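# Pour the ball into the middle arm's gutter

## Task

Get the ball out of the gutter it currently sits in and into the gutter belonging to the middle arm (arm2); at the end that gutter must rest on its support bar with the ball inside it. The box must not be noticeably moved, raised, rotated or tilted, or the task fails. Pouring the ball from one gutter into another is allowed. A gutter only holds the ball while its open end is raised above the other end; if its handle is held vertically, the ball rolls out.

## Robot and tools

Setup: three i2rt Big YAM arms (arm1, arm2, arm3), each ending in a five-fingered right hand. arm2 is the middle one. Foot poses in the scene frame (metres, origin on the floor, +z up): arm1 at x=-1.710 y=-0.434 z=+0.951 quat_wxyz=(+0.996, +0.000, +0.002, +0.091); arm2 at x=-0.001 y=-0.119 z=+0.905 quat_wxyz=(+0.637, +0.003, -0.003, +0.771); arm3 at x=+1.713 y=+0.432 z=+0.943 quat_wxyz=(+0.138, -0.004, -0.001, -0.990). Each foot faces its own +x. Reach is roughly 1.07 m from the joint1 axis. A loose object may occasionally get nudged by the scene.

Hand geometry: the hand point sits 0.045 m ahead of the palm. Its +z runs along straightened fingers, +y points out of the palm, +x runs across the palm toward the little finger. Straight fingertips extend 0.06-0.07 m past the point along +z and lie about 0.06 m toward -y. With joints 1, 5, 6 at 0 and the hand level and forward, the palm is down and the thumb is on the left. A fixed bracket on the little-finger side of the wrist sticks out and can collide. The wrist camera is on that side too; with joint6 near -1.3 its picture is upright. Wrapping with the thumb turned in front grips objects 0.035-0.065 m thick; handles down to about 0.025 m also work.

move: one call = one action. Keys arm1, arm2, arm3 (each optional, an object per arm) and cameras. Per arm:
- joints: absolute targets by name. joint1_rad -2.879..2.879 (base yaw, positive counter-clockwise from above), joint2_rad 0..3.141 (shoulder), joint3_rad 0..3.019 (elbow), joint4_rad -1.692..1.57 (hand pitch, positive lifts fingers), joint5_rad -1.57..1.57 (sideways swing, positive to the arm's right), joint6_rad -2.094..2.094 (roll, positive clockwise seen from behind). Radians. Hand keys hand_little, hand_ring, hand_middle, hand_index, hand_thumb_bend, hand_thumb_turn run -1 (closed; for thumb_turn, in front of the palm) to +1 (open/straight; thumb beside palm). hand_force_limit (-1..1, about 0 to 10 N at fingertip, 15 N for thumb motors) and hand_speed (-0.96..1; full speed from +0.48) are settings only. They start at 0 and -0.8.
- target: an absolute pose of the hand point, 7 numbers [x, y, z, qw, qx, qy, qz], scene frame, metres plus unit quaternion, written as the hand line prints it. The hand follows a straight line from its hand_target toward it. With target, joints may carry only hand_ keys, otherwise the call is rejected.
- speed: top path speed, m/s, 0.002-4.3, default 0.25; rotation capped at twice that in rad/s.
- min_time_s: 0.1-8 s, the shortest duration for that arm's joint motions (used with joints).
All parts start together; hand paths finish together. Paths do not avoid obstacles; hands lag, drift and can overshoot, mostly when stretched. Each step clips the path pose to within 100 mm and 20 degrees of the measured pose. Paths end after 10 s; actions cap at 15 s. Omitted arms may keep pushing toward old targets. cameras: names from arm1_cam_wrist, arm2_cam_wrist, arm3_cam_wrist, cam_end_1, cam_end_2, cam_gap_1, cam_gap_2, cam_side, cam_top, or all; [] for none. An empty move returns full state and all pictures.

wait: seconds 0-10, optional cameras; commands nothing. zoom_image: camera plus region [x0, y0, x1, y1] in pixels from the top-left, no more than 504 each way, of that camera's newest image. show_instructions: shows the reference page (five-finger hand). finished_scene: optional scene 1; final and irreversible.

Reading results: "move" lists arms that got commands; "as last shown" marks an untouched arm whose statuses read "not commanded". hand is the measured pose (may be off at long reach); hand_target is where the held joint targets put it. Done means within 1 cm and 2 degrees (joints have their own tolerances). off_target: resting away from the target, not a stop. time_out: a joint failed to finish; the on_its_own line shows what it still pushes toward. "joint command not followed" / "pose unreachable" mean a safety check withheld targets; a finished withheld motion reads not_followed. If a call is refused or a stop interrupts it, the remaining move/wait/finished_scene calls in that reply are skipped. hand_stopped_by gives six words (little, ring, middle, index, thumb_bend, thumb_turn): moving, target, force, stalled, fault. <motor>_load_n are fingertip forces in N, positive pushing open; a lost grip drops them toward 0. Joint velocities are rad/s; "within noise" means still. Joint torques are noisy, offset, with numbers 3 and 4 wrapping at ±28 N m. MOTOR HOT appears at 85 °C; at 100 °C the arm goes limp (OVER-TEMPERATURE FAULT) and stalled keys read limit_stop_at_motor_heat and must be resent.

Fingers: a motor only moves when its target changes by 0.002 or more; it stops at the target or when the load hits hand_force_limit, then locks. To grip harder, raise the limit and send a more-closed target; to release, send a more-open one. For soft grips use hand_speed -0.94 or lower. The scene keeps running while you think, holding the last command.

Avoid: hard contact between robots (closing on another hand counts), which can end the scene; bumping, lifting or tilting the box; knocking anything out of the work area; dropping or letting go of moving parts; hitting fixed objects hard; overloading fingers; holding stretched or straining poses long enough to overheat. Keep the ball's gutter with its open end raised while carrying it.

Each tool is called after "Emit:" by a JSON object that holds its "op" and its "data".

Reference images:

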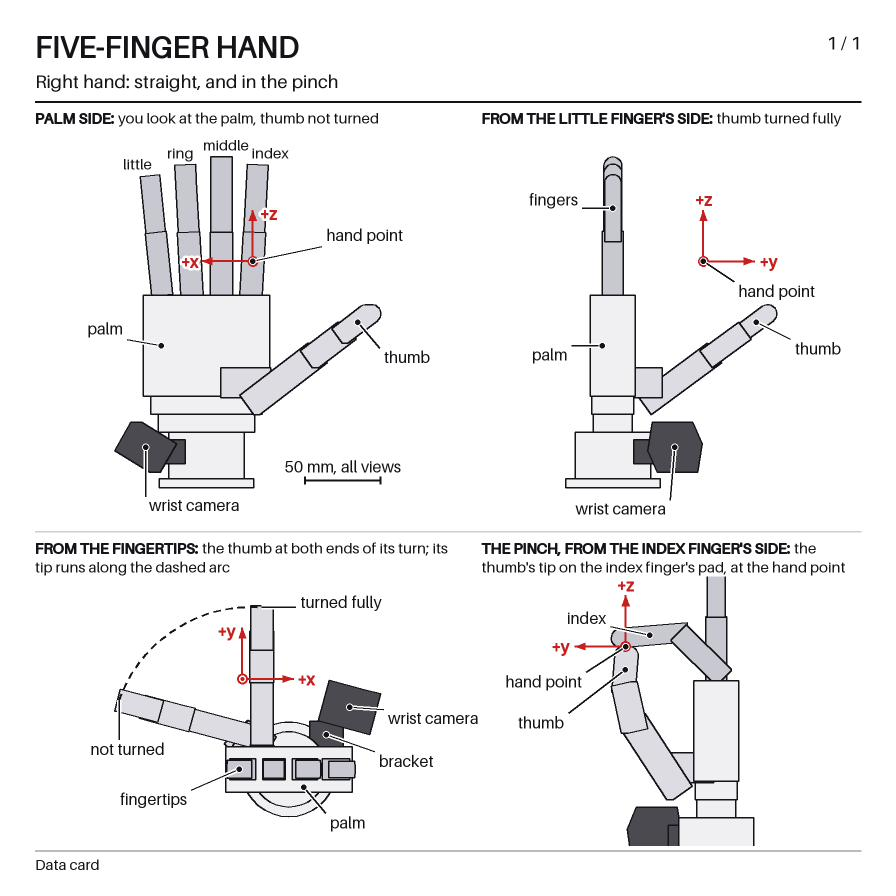

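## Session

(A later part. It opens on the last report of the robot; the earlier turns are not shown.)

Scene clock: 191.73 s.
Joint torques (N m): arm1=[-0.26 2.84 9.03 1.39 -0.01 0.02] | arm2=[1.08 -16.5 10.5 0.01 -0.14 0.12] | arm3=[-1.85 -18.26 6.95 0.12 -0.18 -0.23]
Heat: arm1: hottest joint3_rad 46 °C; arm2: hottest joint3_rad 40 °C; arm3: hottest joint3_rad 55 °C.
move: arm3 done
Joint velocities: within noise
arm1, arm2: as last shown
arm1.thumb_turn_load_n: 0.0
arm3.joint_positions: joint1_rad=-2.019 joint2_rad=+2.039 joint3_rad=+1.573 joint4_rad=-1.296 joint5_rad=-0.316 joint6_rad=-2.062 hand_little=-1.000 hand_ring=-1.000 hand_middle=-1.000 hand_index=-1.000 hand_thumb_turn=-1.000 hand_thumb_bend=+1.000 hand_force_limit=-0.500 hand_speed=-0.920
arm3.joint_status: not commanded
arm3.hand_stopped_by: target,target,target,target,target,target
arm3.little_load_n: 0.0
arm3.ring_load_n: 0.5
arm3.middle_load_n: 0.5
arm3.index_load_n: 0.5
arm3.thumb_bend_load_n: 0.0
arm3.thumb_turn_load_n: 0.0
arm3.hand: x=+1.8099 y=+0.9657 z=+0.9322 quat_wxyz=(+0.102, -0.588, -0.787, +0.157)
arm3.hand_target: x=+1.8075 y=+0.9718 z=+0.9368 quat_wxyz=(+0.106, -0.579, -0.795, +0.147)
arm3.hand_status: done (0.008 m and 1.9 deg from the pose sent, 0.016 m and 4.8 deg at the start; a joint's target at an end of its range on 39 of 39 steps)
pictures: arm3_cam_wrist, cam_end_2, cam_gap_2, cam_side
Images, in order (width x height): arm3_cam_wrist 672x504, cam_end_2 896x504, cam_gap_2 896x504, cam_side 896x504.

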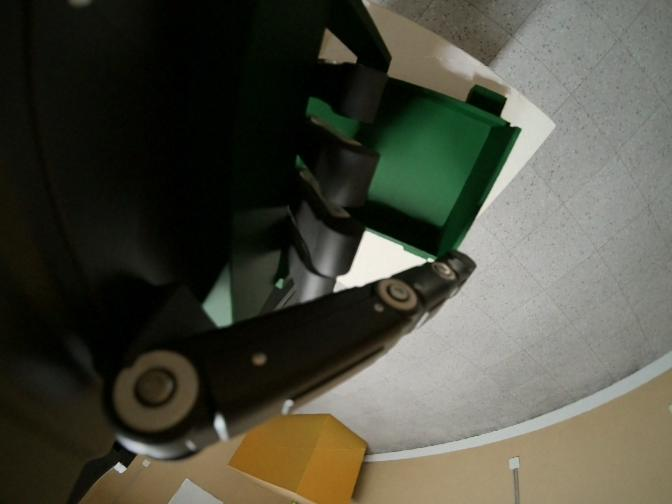

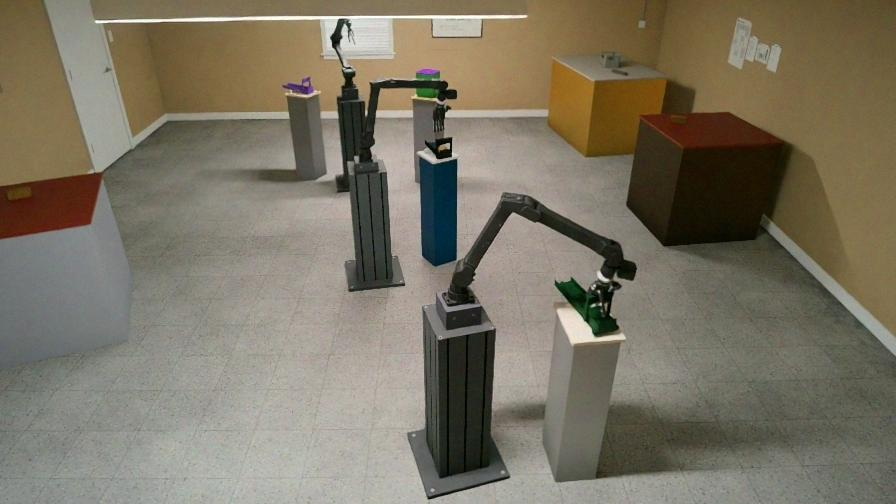

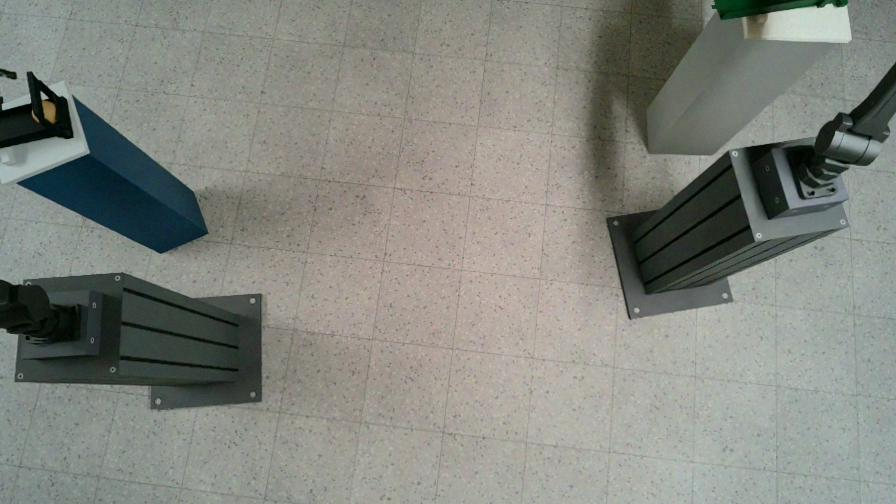

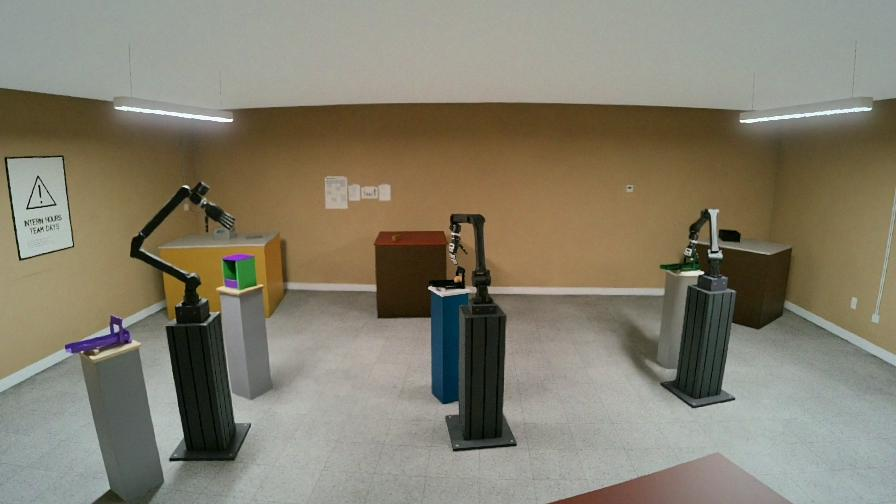

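Emit:
{"op": "move", "data": {"arm3": {"target": [1.802, 0.961, 0.928, -0.10712, 0.57795, 0.79547, -0.14743], "speed": 0.03}, "cameras": ["arm3_cam_wrist","cam_side","cam_end_2"]}}

Emit:
{"op": "zoom_image", "data": {"camera": "cam_side", "region": [640, 190, 760, 310]}}

Emit:
{"op": "zoom_image", "data": {"camera": "cam_end_2", "region": [540, 250, 640, 350]}}

Scene clock: 193.00 s.
Joint torques (N m): arm1=[-0.21 2.78 9.05 1.4 -0.02 0.02] | arm2=[1.08 -16.5 10.5 -0.01 -0.14 0.12] | arm3=[-1.9 -19.25 6.35 0.25 -0.23 -0.18]
Heat: arm1: hottest joint3_rad 46 °C; arm2: hottest joint3_rad 40 °C; arm3: hottest joint3_rad 55 °C.
move: arm3 off_target
Joint velocities: within noise
arm1, arm2: as last shown
arm3.joint_positions: joint1_rad=-2.013 joint2_rad=+2.034 joint3_rad=+1.525 joint4_rad=-1.259 joint5_rad=-0.316 joint6_rad=-2.062 hand_little=-1.000 hand_ring=-1.000 hand_middle=-1.000 hand_index=-1.000 hand_thumb_turn=-1.000 hand_thumb_bend=+1.000 hand_force_limit=-0.500 hand_speed=-0.920
arm3.joint_status: not commanded
arm3.hand_stopped_by: target,target,target,target,target,target
arm3.little_load_n: 0.0
arm3.ring_load_n: 0.0
arm3.middle_load_n: 0.0
arm3.index_load_n: 0.5
arm3.thumb_bend_load_n: 0.0
arm3.thumb_turn_load_n: 0.0
arm3.hand: x=+1.8048 y=+0.9556 z=+0.9192 quat_wxyz=(+0.100, -0.585, -0.788, +0.160)
arm3.hand_target: x=+1.8021 y=+0.9611 z=+0.9282 quat_wxyz=(+0.107, -0.578, -0.795, +0.147)
arm3.hand_status: off_target (0.011 m and 2.0 deg from the pose sent, 0.010 m and 1.9 deg at the start)
pictures: arm3_cam_wrist, cam_end_2, cam_side
Images, in order (width x height): arm3_cam_wrist 672x504, cam_end_2 896x504, cam_side 896x504.

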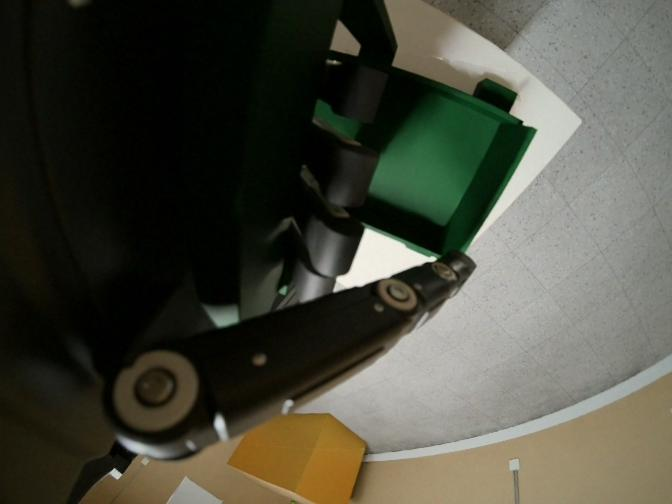

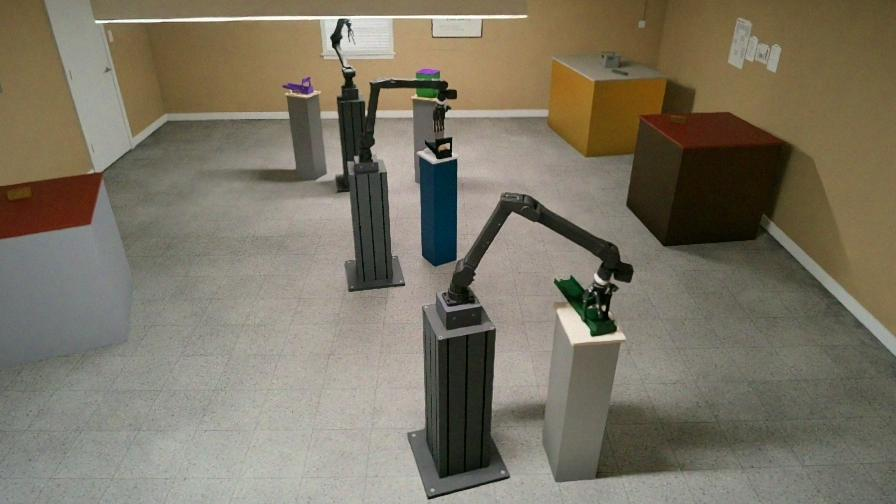

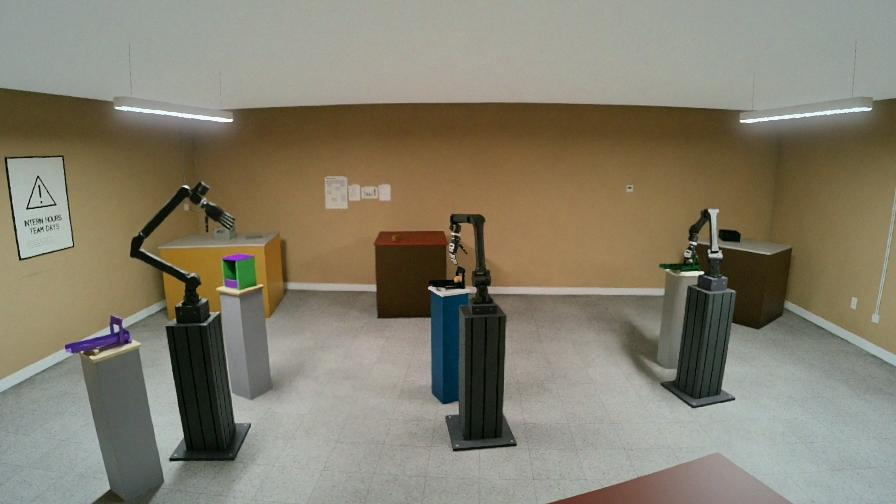

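Scaled by 4.200 from the camera's image (finer frame: 1280x720).

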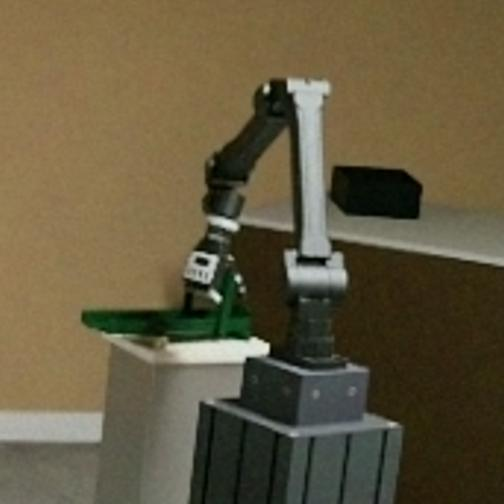

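Scaled by 5.040 from the camera's image (finer frame: 1280x720).

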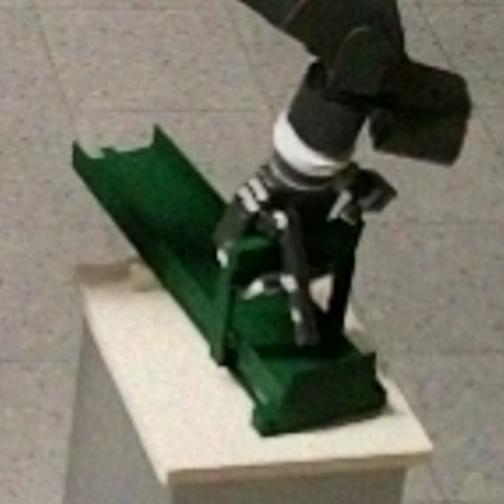

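Emit:
{"op": "move", "data": {"arm3": {"target": [1.808, 0.963, 0.929, -0.07249, 0.59039, 0.79787, -0.09796], "speed": 0.03}, "cameras": ["arm3_cam_wrist","cam_side","cam_end_2","cam_gap_1"]}}

Emit:
{"op": "zoom_image", "data": {"camera": "cam_end_2", "region": [540, 250, 640, 350]}}

Emit:
{"op": "zoom_image", "data": {"camera": "cam_gap_1", "region": [600, 0, 760, 100]}}

Scene clock: 195.97 s.
Joint torques (N m): arm1=[-0.32 3.02 9.02 1.35 -0.02 0.02] | arm2=[1.08 -16.44 10.51 -0.05 -0.14 0.12] | arm3=[-2.2 -18.49 6.43 0.44 0.05 0.04]
Heat: arm1: hottest joint3_rad 46 °C; arm2: hottest joint3_rad 40 °C; arm3: hottest joint3_rad 54 °C.
move: arm3 done
Joint velocities: within noise
arm1, arm2: as last shown
arm3.joint_positions: joint1_rad=-1.985 joint2_rad=+2.002 joint3_rad=+1.478 joint4_rad=-1.174 joint5_rad=-0.218 joint6_rad=-2.023 hand_little=-1.000 hand_ring=-1.000 hand_middle=-1.000 hand_index=-1.000 hand_thumb_turn=-1.000 hand_thumb_bend=+1.000 hand_force_limit=-0.500 hand_speed=-0.920
arm3.joint_status: not commanded
arm3.hand_stopped_by: target,target,target,target,target,target
arm3.little_load_n: 0.0
arm3.ring_load_n: 0.0
arm3.middle_load_n: 0.0
arm3.index_load_n: 0.0
arm3.thumb_bend_load_n: 0.0
arm3.thumb_turn_load_n: 0.0
arm3.hand: x=+1.8106 y=+0.9591 z=+0.9199 quat_wxyz=(+0.068, -0.589, -0.798, +0.111)
arm3.hand_target: x=+1.8083 y=+0.9626 z=+0.9286 quat_wxyz=(+0.072, -0.590, -0.798, +0.098)
arm3.hand_status: done (0.010 m and 1.5 deg from the pose sent, 0.013 m and 7.9 deg at the start)
pictures: arm3_cam_wrist, cam_end_2, cam_gap_1, cam_side
Images, in order (width x height): arm3_cam_wrist 672x504, cam_end_2 896x504, cam_gap_1 896x504, cam_side 896x504.

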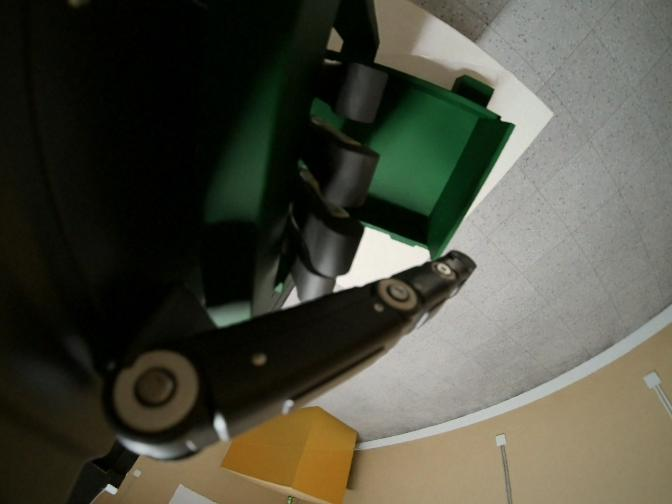

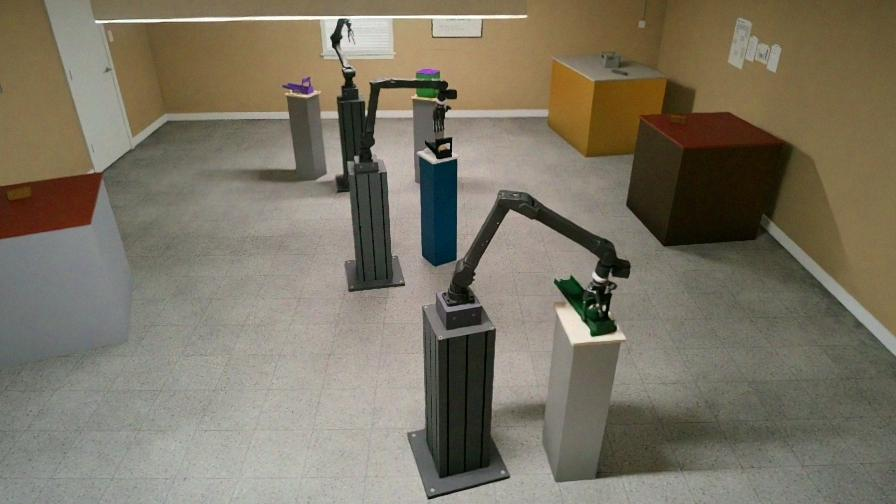

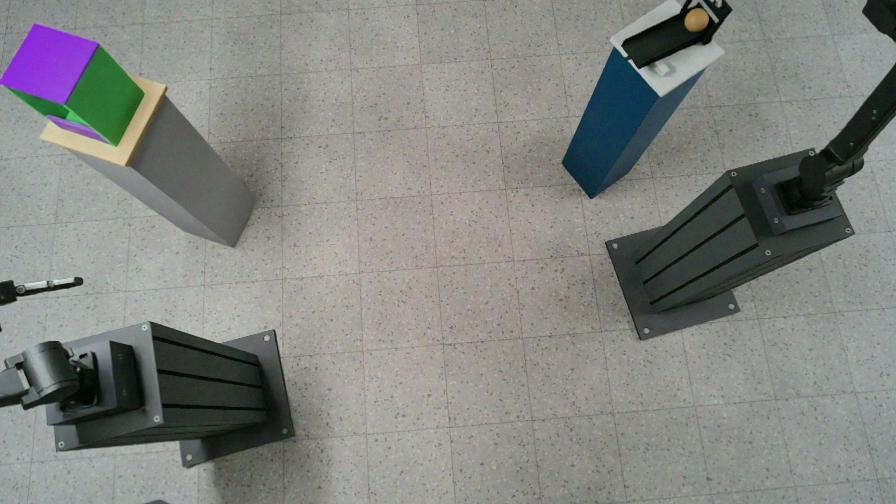

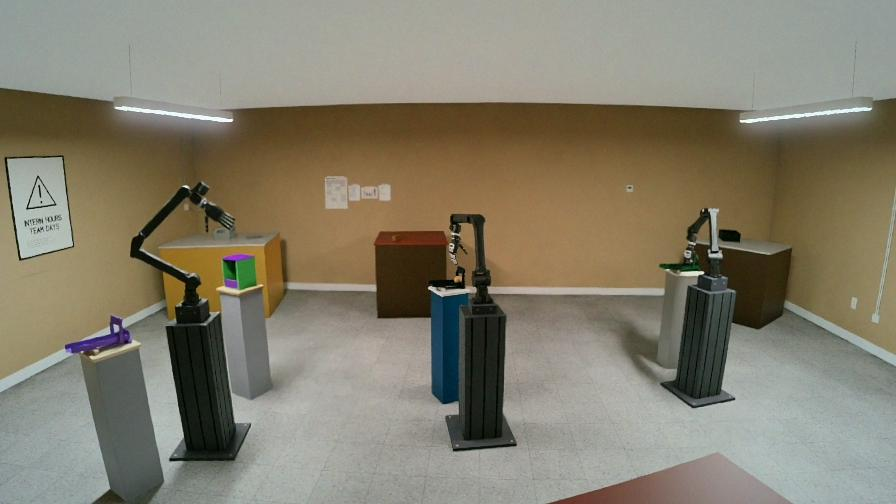

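Scaled by 5.040 from the camera's image (finer frame: 1280x720).

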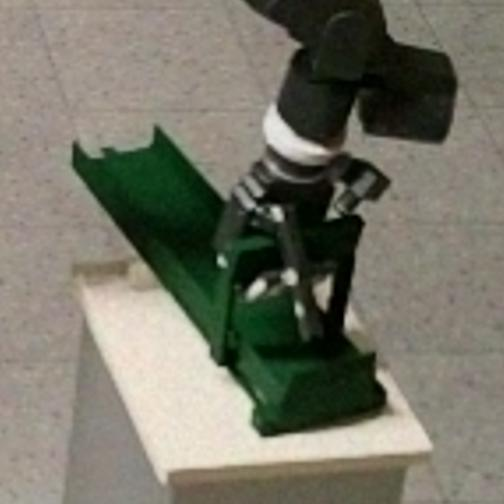

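Scaled by 3.150 from the camera's image (finer frame: 1280x720).

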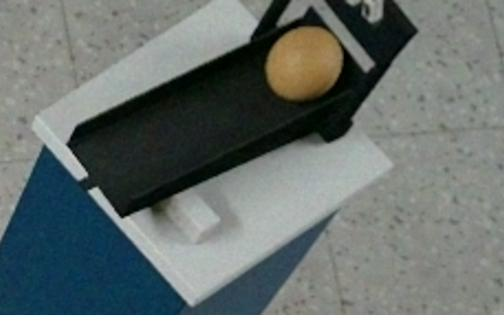

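Emit:
{"op": "move", "data": {"arm3": {"target": [1.809, 0.961, 0.943, -0.07249, 0.59039, 0.79787, -0.09796], "speed": 0.012, "joints": {"hand_little": -0.6, "hand_ring": -0.6, "hand_middle": -0.6, "hand_index": -0.6}}, "cameras": ["arm3_cam_wrist","cam_end_2"]}}

Emit:
{"op": "zoom_image", "data": {"camera": "cam_end_2", "region": [540, 250, 640, 350]}}

Scene clock: 198.40 s.
Joint torques (N m): arm1=[-0.21 2.84 9.03 1.42 -0.01 0.02] | arm2=[1.08 -16.5 10.51 -0.02 -0.14 0.12] | arm3=[-2.37 -18.2 7.04 -0.79 0 0.01]
Heat: arm1: hottest joint3_rad 46 °C; arm2: hottest joint3_rad 40 °C; arm3: hottest joint3_rad 53 °C.
move: arm3 off_target
Joint velocities: within noise
arm1.joint_positions: joint1_rad=+0.306 joint2_rad=+0.595 joint3_rad=+1.346 joint4_rad=-1.450 joint5_rad=+0.097 joint6_rad=-1.188 hand_little=+1.000 hand_ring=+1.000 hand_middle=+1.000 hand_index=+1.000 hand_thumb_turn=+1.000 hand_thumb_bend=+1.000 hand_force_limit=+0.000 hand_speed=-0.800
arm1.joint_status: not commanded
arm1.hand_stopped_by: target,target,target,target,target,target
arm1.little_load_n: 0.0
arm1.ring_load_n: 0.0
arm1.middle_load_n: 0.0
arm1.index_load_n: 0.0
arm1.thumb_bend_load_n: 0.0
arm1.thumb_turn_load_n: 0.0
arm1.hand: x=-1.5074 y=-0.3989 z=+1.4019 quat_wxyz=(-0.138, +0.906, +0.027, +0.399)
arm1.hand_target: x=-1.5070 y=-0.3988 z=+1.4132 quat_wxyz=(-0.144, +0.900, +0.026, +0.411)
arm1.hand_status: not commanded
arm2: as last shown
arm2.thumb_turn_load_n: -0.5
arm3.joint_positions: joint1_rad=-1.985 joint2_rad=+1.981 joint3_rad=+1.478 joint4_rad=-1.177 joint5_rad=-0.218 joint6_rad=-2.022 hand_little=-0.600 hand_ring=-0.600 hand_middle=-0.600 hand_index=-0.600 hand_thumb_turn=-1.000 hand_thumb_bend=+1.000 hand_force_limit=-0.500 hand_speed=-0.920
arm3.joint_status: all done
arm3.hand_stopped_by: target,target,target,target,target,target
arm3.little_load_n: 0.0
arm3.ring_load_n: 0.0
arm3.middle_load_n: 0.0
arm3.index_load_n: 0.0
arm3.thumb_bend_load_n: -0.5
arm3.thumb_turn_load_n: 0.0
arm3.hand: x=+1.8111 y=+0.9613 z=+0.9310 quat_wxyz=(+0.072, -0.588, -0.799, +0.103)
arm3.hand_target: x=+1.8091 y=+0.9611 z=+0.9424 quat_wxyz=(+0.072, -0.590, -0.798, +0.098)
arm3.hand_status: off_target (0.012 m and 0.6 deg from the pose sent, 0.023 m and 1.5 deg at the start)
Images, in order (width x height): arm3_cam_wrist 672x504, cam_end_2 896x504.

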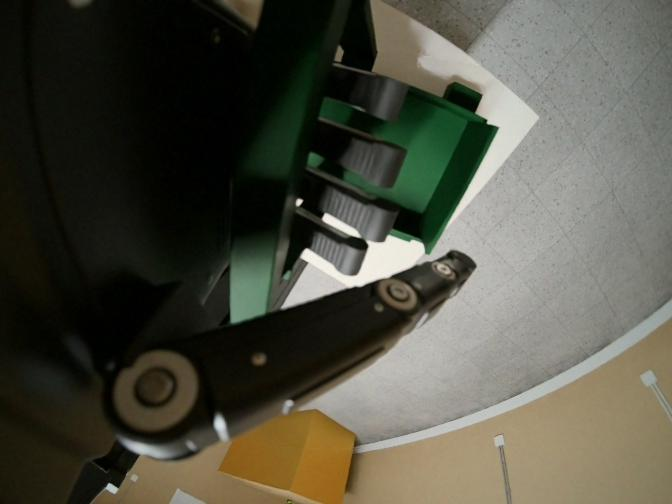

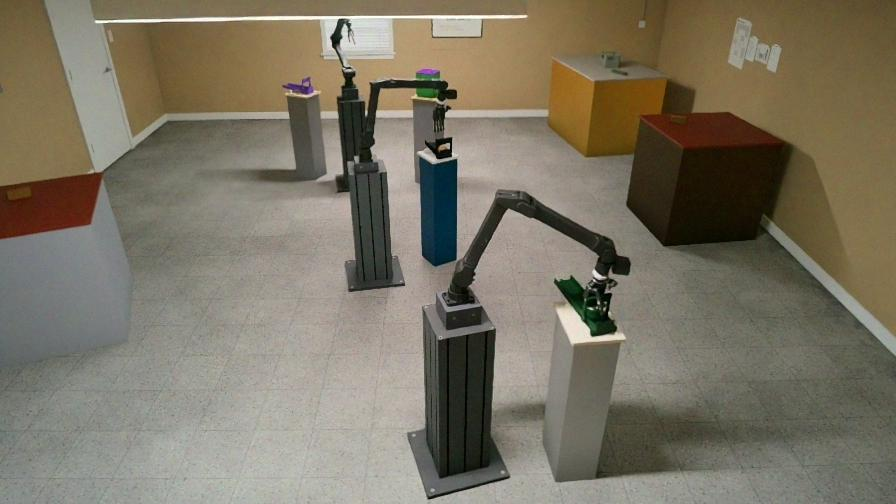

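Scaled by 5.040 from the camera's image (finer frame: 1280x720).

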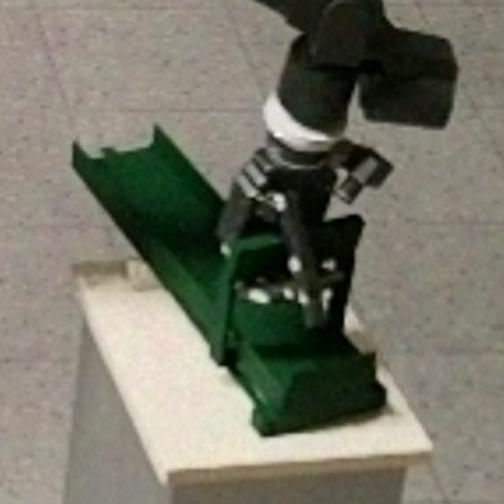

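Emit:
{"op": "move", "data": {"arm3": {"target": [1.808, 0.956, 0.949, -0.07249, 0.59039, 0.79787, -0.09796], "speed": 0.012, "joints": {"hand_little": -0.35, "hand_ring": -0.35, "hand_middle": -0.35, "hand_index": -0.35}}, "cameras": ["arm3_cam_wrist","cam_end_2"]}}

Emit:
{"op": "move", "data": {"arm3": {"target": [1.788, 0.949, 0.956, -0.07249, 0.59039, 0.79787, -0.09796], "speed": 0.02, "joints": {"hand_little": -0.2, "hand_ring": -0.2, "hand_middle": -0.2, "hand_index": -0.2}}, "cameras": ["arm3_cam_wrist","cam_end_2"]}}

Emit:
{"op": "zoom_image", "data": {"camera": "cam_end_2", "region": [540, 250, 640, 350]}}

Scene clock: 200.17 s.
Joint torques (N m): arm1=[-0.26 2.96 9.02 1.39 -0.01 0.01] | arm2=[1.08 -16.5 10.51 -0.01 -0.14 0.12] | arm3=[-2.67 -18.43 6.42 -0.58 0.01 -0.03]
Heat: arm1: hottest joint3_rad 46 °C; arm2: hottest joint3_rad 40 °C; arm3: hottest joint3_rad 52 °C.
move: arm3 done
Joint velocities: within noise
arm1, arm2: as last shown
arm2.thumb_turn_load_n: 0.0
arm3.joint_positions: joint1_rad=-1.985 joint2_rad=+1.961 joint3_rad=+1.473 joint4_rad=-1.183 joint5_rad=-0.218 joint6_rad=-2.022 hand_little=-0.350 hand_ring=-0.350 hand_middle=-0.350 hand_index=-0.350 hand_thumb_turn=-1.000 hand_thumb_bend=+1.000 hand_force_limit=-0.500 hand_speed=-0.920
arm3.joint_status: all done
arm3.hand_stopped_by: target,target,target,target,target,target
arm3.little_load_n: 0.0
arm3.ring_load_n: 0.0
arm3.middle_load_n: 0.0
arm3.index_load_n: 0.0
arm3.thumb_bend_load_n: 0.0
arm3.thumb_turn_load_n: 0.0
arm3.hand: x=+1.8110 y=+0.9603 z=+0.9401 quat_wxyz=(+0.075, -0.588, -0.799, +0.099)
arm3.hand_target: x=+1.8082 y=+0.9567 z=+0.9493 quat_wxyz=(+0.073, -0.590, -0.798, +0.097)
arm3.hand_status: done (0.010 m and 0.4 deg from the pose sent, 0.019 m and 0.6 deg at the start)
Images, in order (width x height): arm3_cam_wrist 672x504, cam_end_2 896x504.

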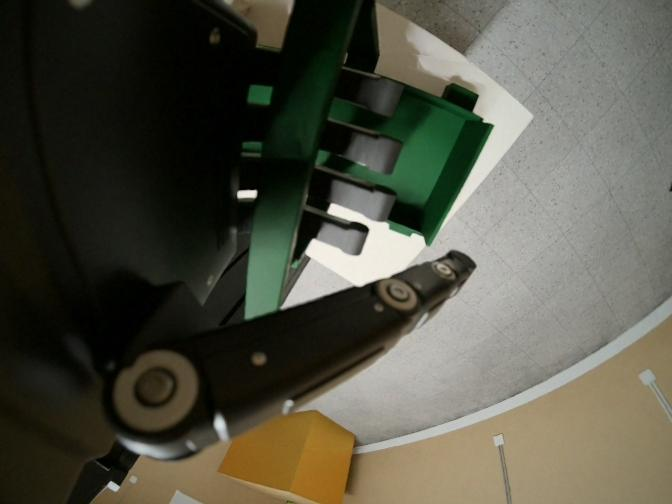

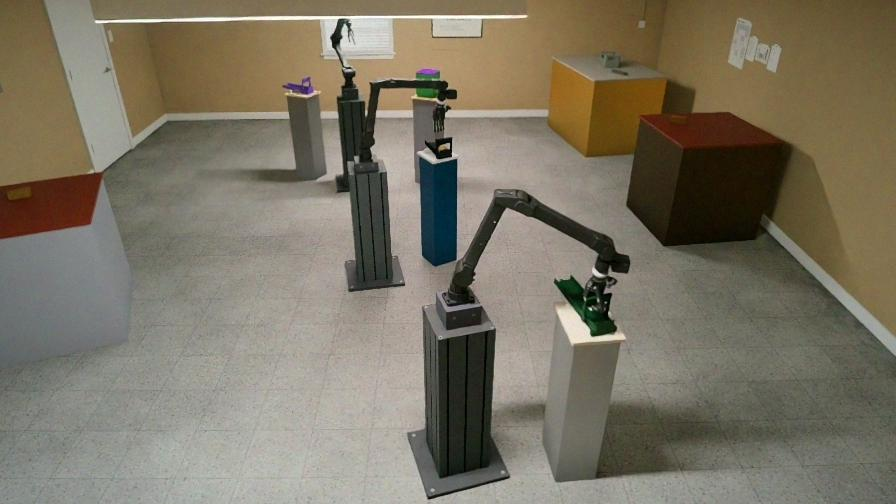

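Scene clock: 201.80 s.
Joint torques (N m): arm1=[-0.38 2.78 9.02 1.46 0 0.03] | arm2=[1.08 -16.44 10.52 -0.03 -0.14 0.12] | arm3=[-2.61 -17.73 6.64 -0.34 -0.08 0.01]
Heat: arm1: hottest joint3_rad 46 °C; arm2: hottest joint3_rad 40 °C; arm3: hottest joint3_rad 51 °C.
move: arm3 done
Joint velocities: within noise
arm1, arm2: as last shown
arm3.joint_positions: joint1_rad=-1.950 joint2_rad=+1.930 joint3_rad=+1.444 joint4_rad=-1.183 joint5_rad=-0.218 joint6_rad=-1.988 hand_little=-0.200 hand_ring=-0.200 hand_middle=-0.200 hand_index=-0.200 hand_thumb_turn=-1.000 hand_thumb_bend=+1.000 hand_force_limit=-0.500 hand_speed=-0.920
arm3.joint_status: all done
arm3.hand_stopped_by: target,target,target,target,target,target
arm3.little_load_n: 0.0
arm3.ring_load_n: 0.0
arm3.middle_load_n: 0.0
arm3.index_load_n: 0.0
arm3.thumb_bend_load_n: 0.0
arm3.thumb_turn_load_n: 0.0
arm3.hand: x=+1.7911 y=+0.9519 z=+0.9472 quat_wxyz=(+0.072, -0.587, -0.800, +0.100)
arm3.hand_target: x=+1.7879 y=+0.9491 z=+0.9556 quat_wxyz=(+0.072, -0.590, -0.798, +0.098)
arm3.hand_status: done (0.010 m and 0.5 deg from the pose sent, 0.030 m and 0.4 deg at the start)
Images, in order (width x height): arm3_cam_wrist 672x504, cam_end_2 896x504.

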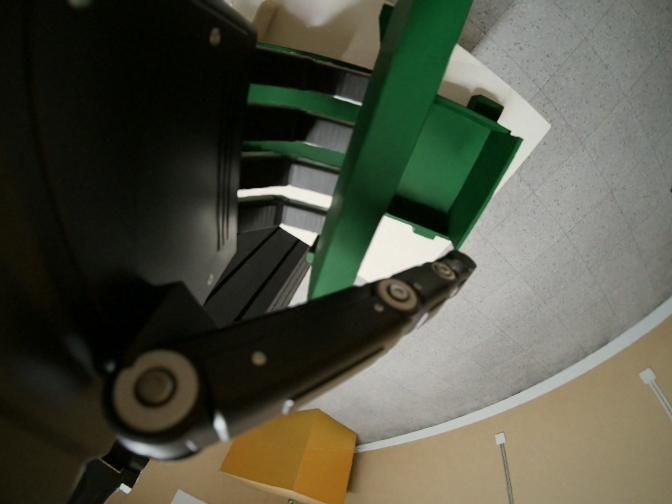

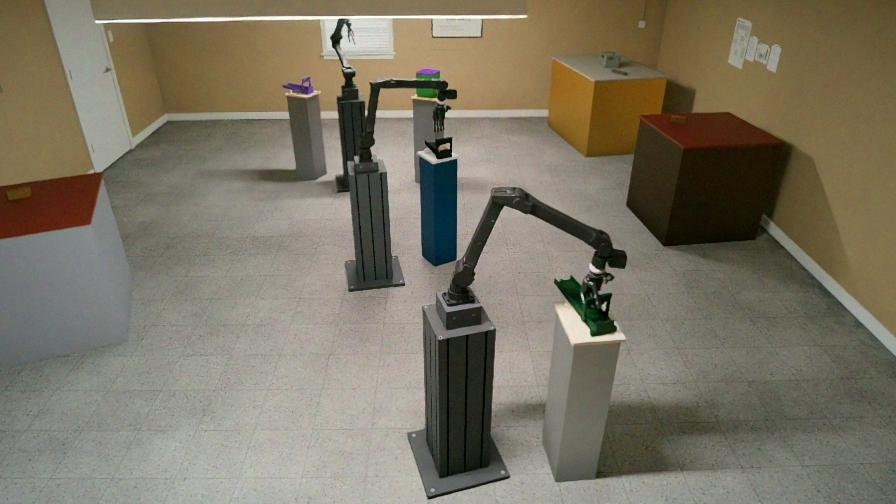

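Scaled by 5.040 from the camera's image (finer frame: 1280x720).

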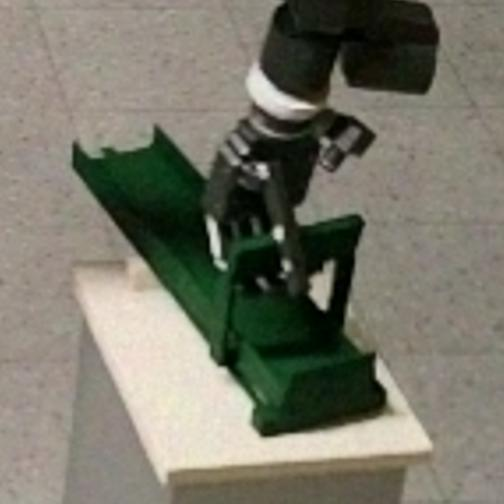

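Emit:
{"op": "move", "data": {"arm3": {"target": [1.777, 0.945, 0.965, -0.07249, 0.59039, 0.79787, -0.09796], "speed": 0.02, "joints": {"hand_little": 0.0, "hand_ring": 0.0, "hand_middle": 0.0, "hand_index": 0.0}}, "cameras": ["arm3_cam_wrist"]}}

Emit:
{"op": "move", "data": {"arm3": {"target": [1.772, 0.943, 0.979, -0.07249, 0.59039, 0.79787, -0.09796], "speed": 0.02, "joints": {"hand_little": 0.3, "hand_ring": 0.3, "hand_middle": 0.3, "hand_index": 0.3}}, "cameras": ["arm3_cam_wrist"]}}

Scene clock: 203.30 s.
Joint torques (N m): arm1=[-0.21 2.9 9.07 1.39 -0.02 0.01] | arm2=[1.08 -16.5 10.51 -0.03 -0.14 0.12] | arm3=[-1.9 -17.79 6.68 -0.54 -0.16 0.05]
Heat: arm1: hottest joint3_rad 46 °C; arm2: hottest joint3_rad 40 °C; arm3: hottest joint3_rad 51 °C.
move: arm3 off_target
Joint velocities: within noise
arm1: as last shown
arm1.middle_load_n: -0.5
arm2.joint_positions: joint1_rad=+0.129 joint2_rad=+1.789 joint3_rad=+1.672 joint4_rad=-1.533 joint5_rad=-0.244 joint6_rad=-1.751 hand_little=+0.600 hand_ring=+0.600 hand_middle=+0.600 hand_index=+0.600 hand_thumb_turn=-1.000 hand_thumb_bend=+1.000 hand_force_limit=-0.500 hand_speed=-0.920
arm2.joint_status: not commanded
arm2.hand_stopped_by: target,target,target,target,target,target
arm2.little_load_n: 0.0
arm2.ring_load_n: 0.0
arm2.middle_load_n: 0.0
arm2.index_load_n: 0.0
arm2.thumb_bend_load_n: 0.0
arm2.thumb_turn_load_n: 0.0
arm2.hand: x=-0.1432 y=+0.3670 z=+1.0745 quat_wxyz=(-0.053, +0.511, +0.850, -0.114)
arm2.hand_target: x=-0.1502 y=+0.3734 z=+1.0901 quat_wxyz=(-0.063, +0.511, +0.851, -0.104)
arm2.hand_status: not commanded
arm3.joint_positions: joint1_rad=-1.931 joint2_rad=+1.907 joint3_rad=+1.435 joint4_rad=-1.187 joint5_rad=-0.218 joint6_rad=-1.968 hand_little=+0.000 hand_ring=+0.000 hand_middle=+0.000 hand_index=+0.000 hand_thumb_turn=-1.000 hand_thumb_bend=+1.000 hand_force_limit=-0.500 hand_speed=-0.920
arm3.joint_status: all done
arm3.hand_stopped_by: target,target,target,target,target,target
arm3.little_load_n: 0.0
arm3.ring_load_n: 0.0
arm3.middle_load_n: 0.0
arm3.index_load_n: 0.0
arm3.thumb_bend_load_n: 0.0
arm3.thumb_turn_load_n: 0.0
arm3.hand: x=+1.7812 y=+0.9494 z=+0.9563 quat_wxyz=(+0.072, -0.588, -0.800, +0.098)
arm3.hand_target: x=+1.7773 y=+0.9450 z=+0.9644 quat_wxyz=(+0.072, -0.591, -0.798, +0.098)
arm3.hand_status: off_target (0.011 m and 0.4 deg from the pose sent, 0.024 m and 0.5 deg at the start)
Images, in order (width x height): arm3_cam_wrist 672x504.

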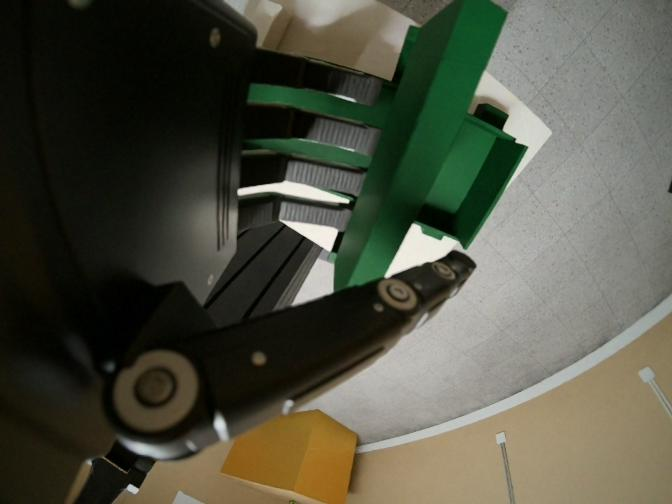

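Scene clock: 205.13 s.
Joint torques (N m): arm1=[-0.21 2.9 9.03 1.36 -0.01 0.03] | arm2=[1.08 -16.44 10.52 -0.03 -0.14 0.12] | arm3=[-2.55 -16.91 7.35 -0.58 -0.19 0]
Heat: arm1: hottest joint3_rad 46 °C; arm2: hottest joint3_rad 40 °C; arm3: hottest joint3_rad 51 °C.
move: arm3 off_target
Joint velocities: within noise
arm1, arm2: as last shown
arm1.middle_load_n: 0.0
arm2.ring_load_n: 0.5
arm2.thumb_turn_load_n: 0.5
arm3.joint_positions: joint1_rad=-1.922 joint2_rad=+1.884 joint3_rad=+1.435 joint4_rad=-1.215 joint5_rad=-0.218 joint6_rad=-1.959 hand_little=+0.300 hand_ring=+0.300 hand_middle=+0.300 hand_index=+0.300 hand_thumb_turn=-1.000 hand_thumb_bend=+1.000 hand_force_limit=-0.500 hand_speed=-0.920
arm3.joint_status: all done
arm3.hand_stopped_by: target,target,target,target,target,target
arm3.little_load_n: 0.0
arm3.ring_load_n: 0.0
arm3.middle_load_n: 0.0
arm3.index_load_n: 0.0
arm3.thumb_bend_load_n: 0.0
arm3.thumb_turn_load_n: 0.0
arm3.hand: x=+1.7760 y=+0.9443 z=+0.9687 quat_wxyz=(+0.070, -0.588, -0.799, +0.100)
arm3.hand_target: x=+1.7720 y=+0.9433 z=+0.9791 quat_wxyz=(+0.073, -0.590, -0.798, +0.098)
arm3.hand_status: off_target (0.011 m and 0.5 deg from the pose sent, 0.025 m and 0.4 deg at the start)
Images, in order (width x height): arm3_cam_wrist 672x504.

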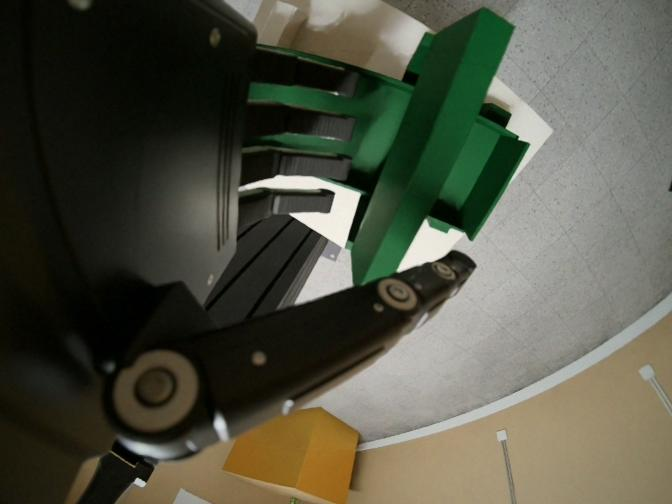

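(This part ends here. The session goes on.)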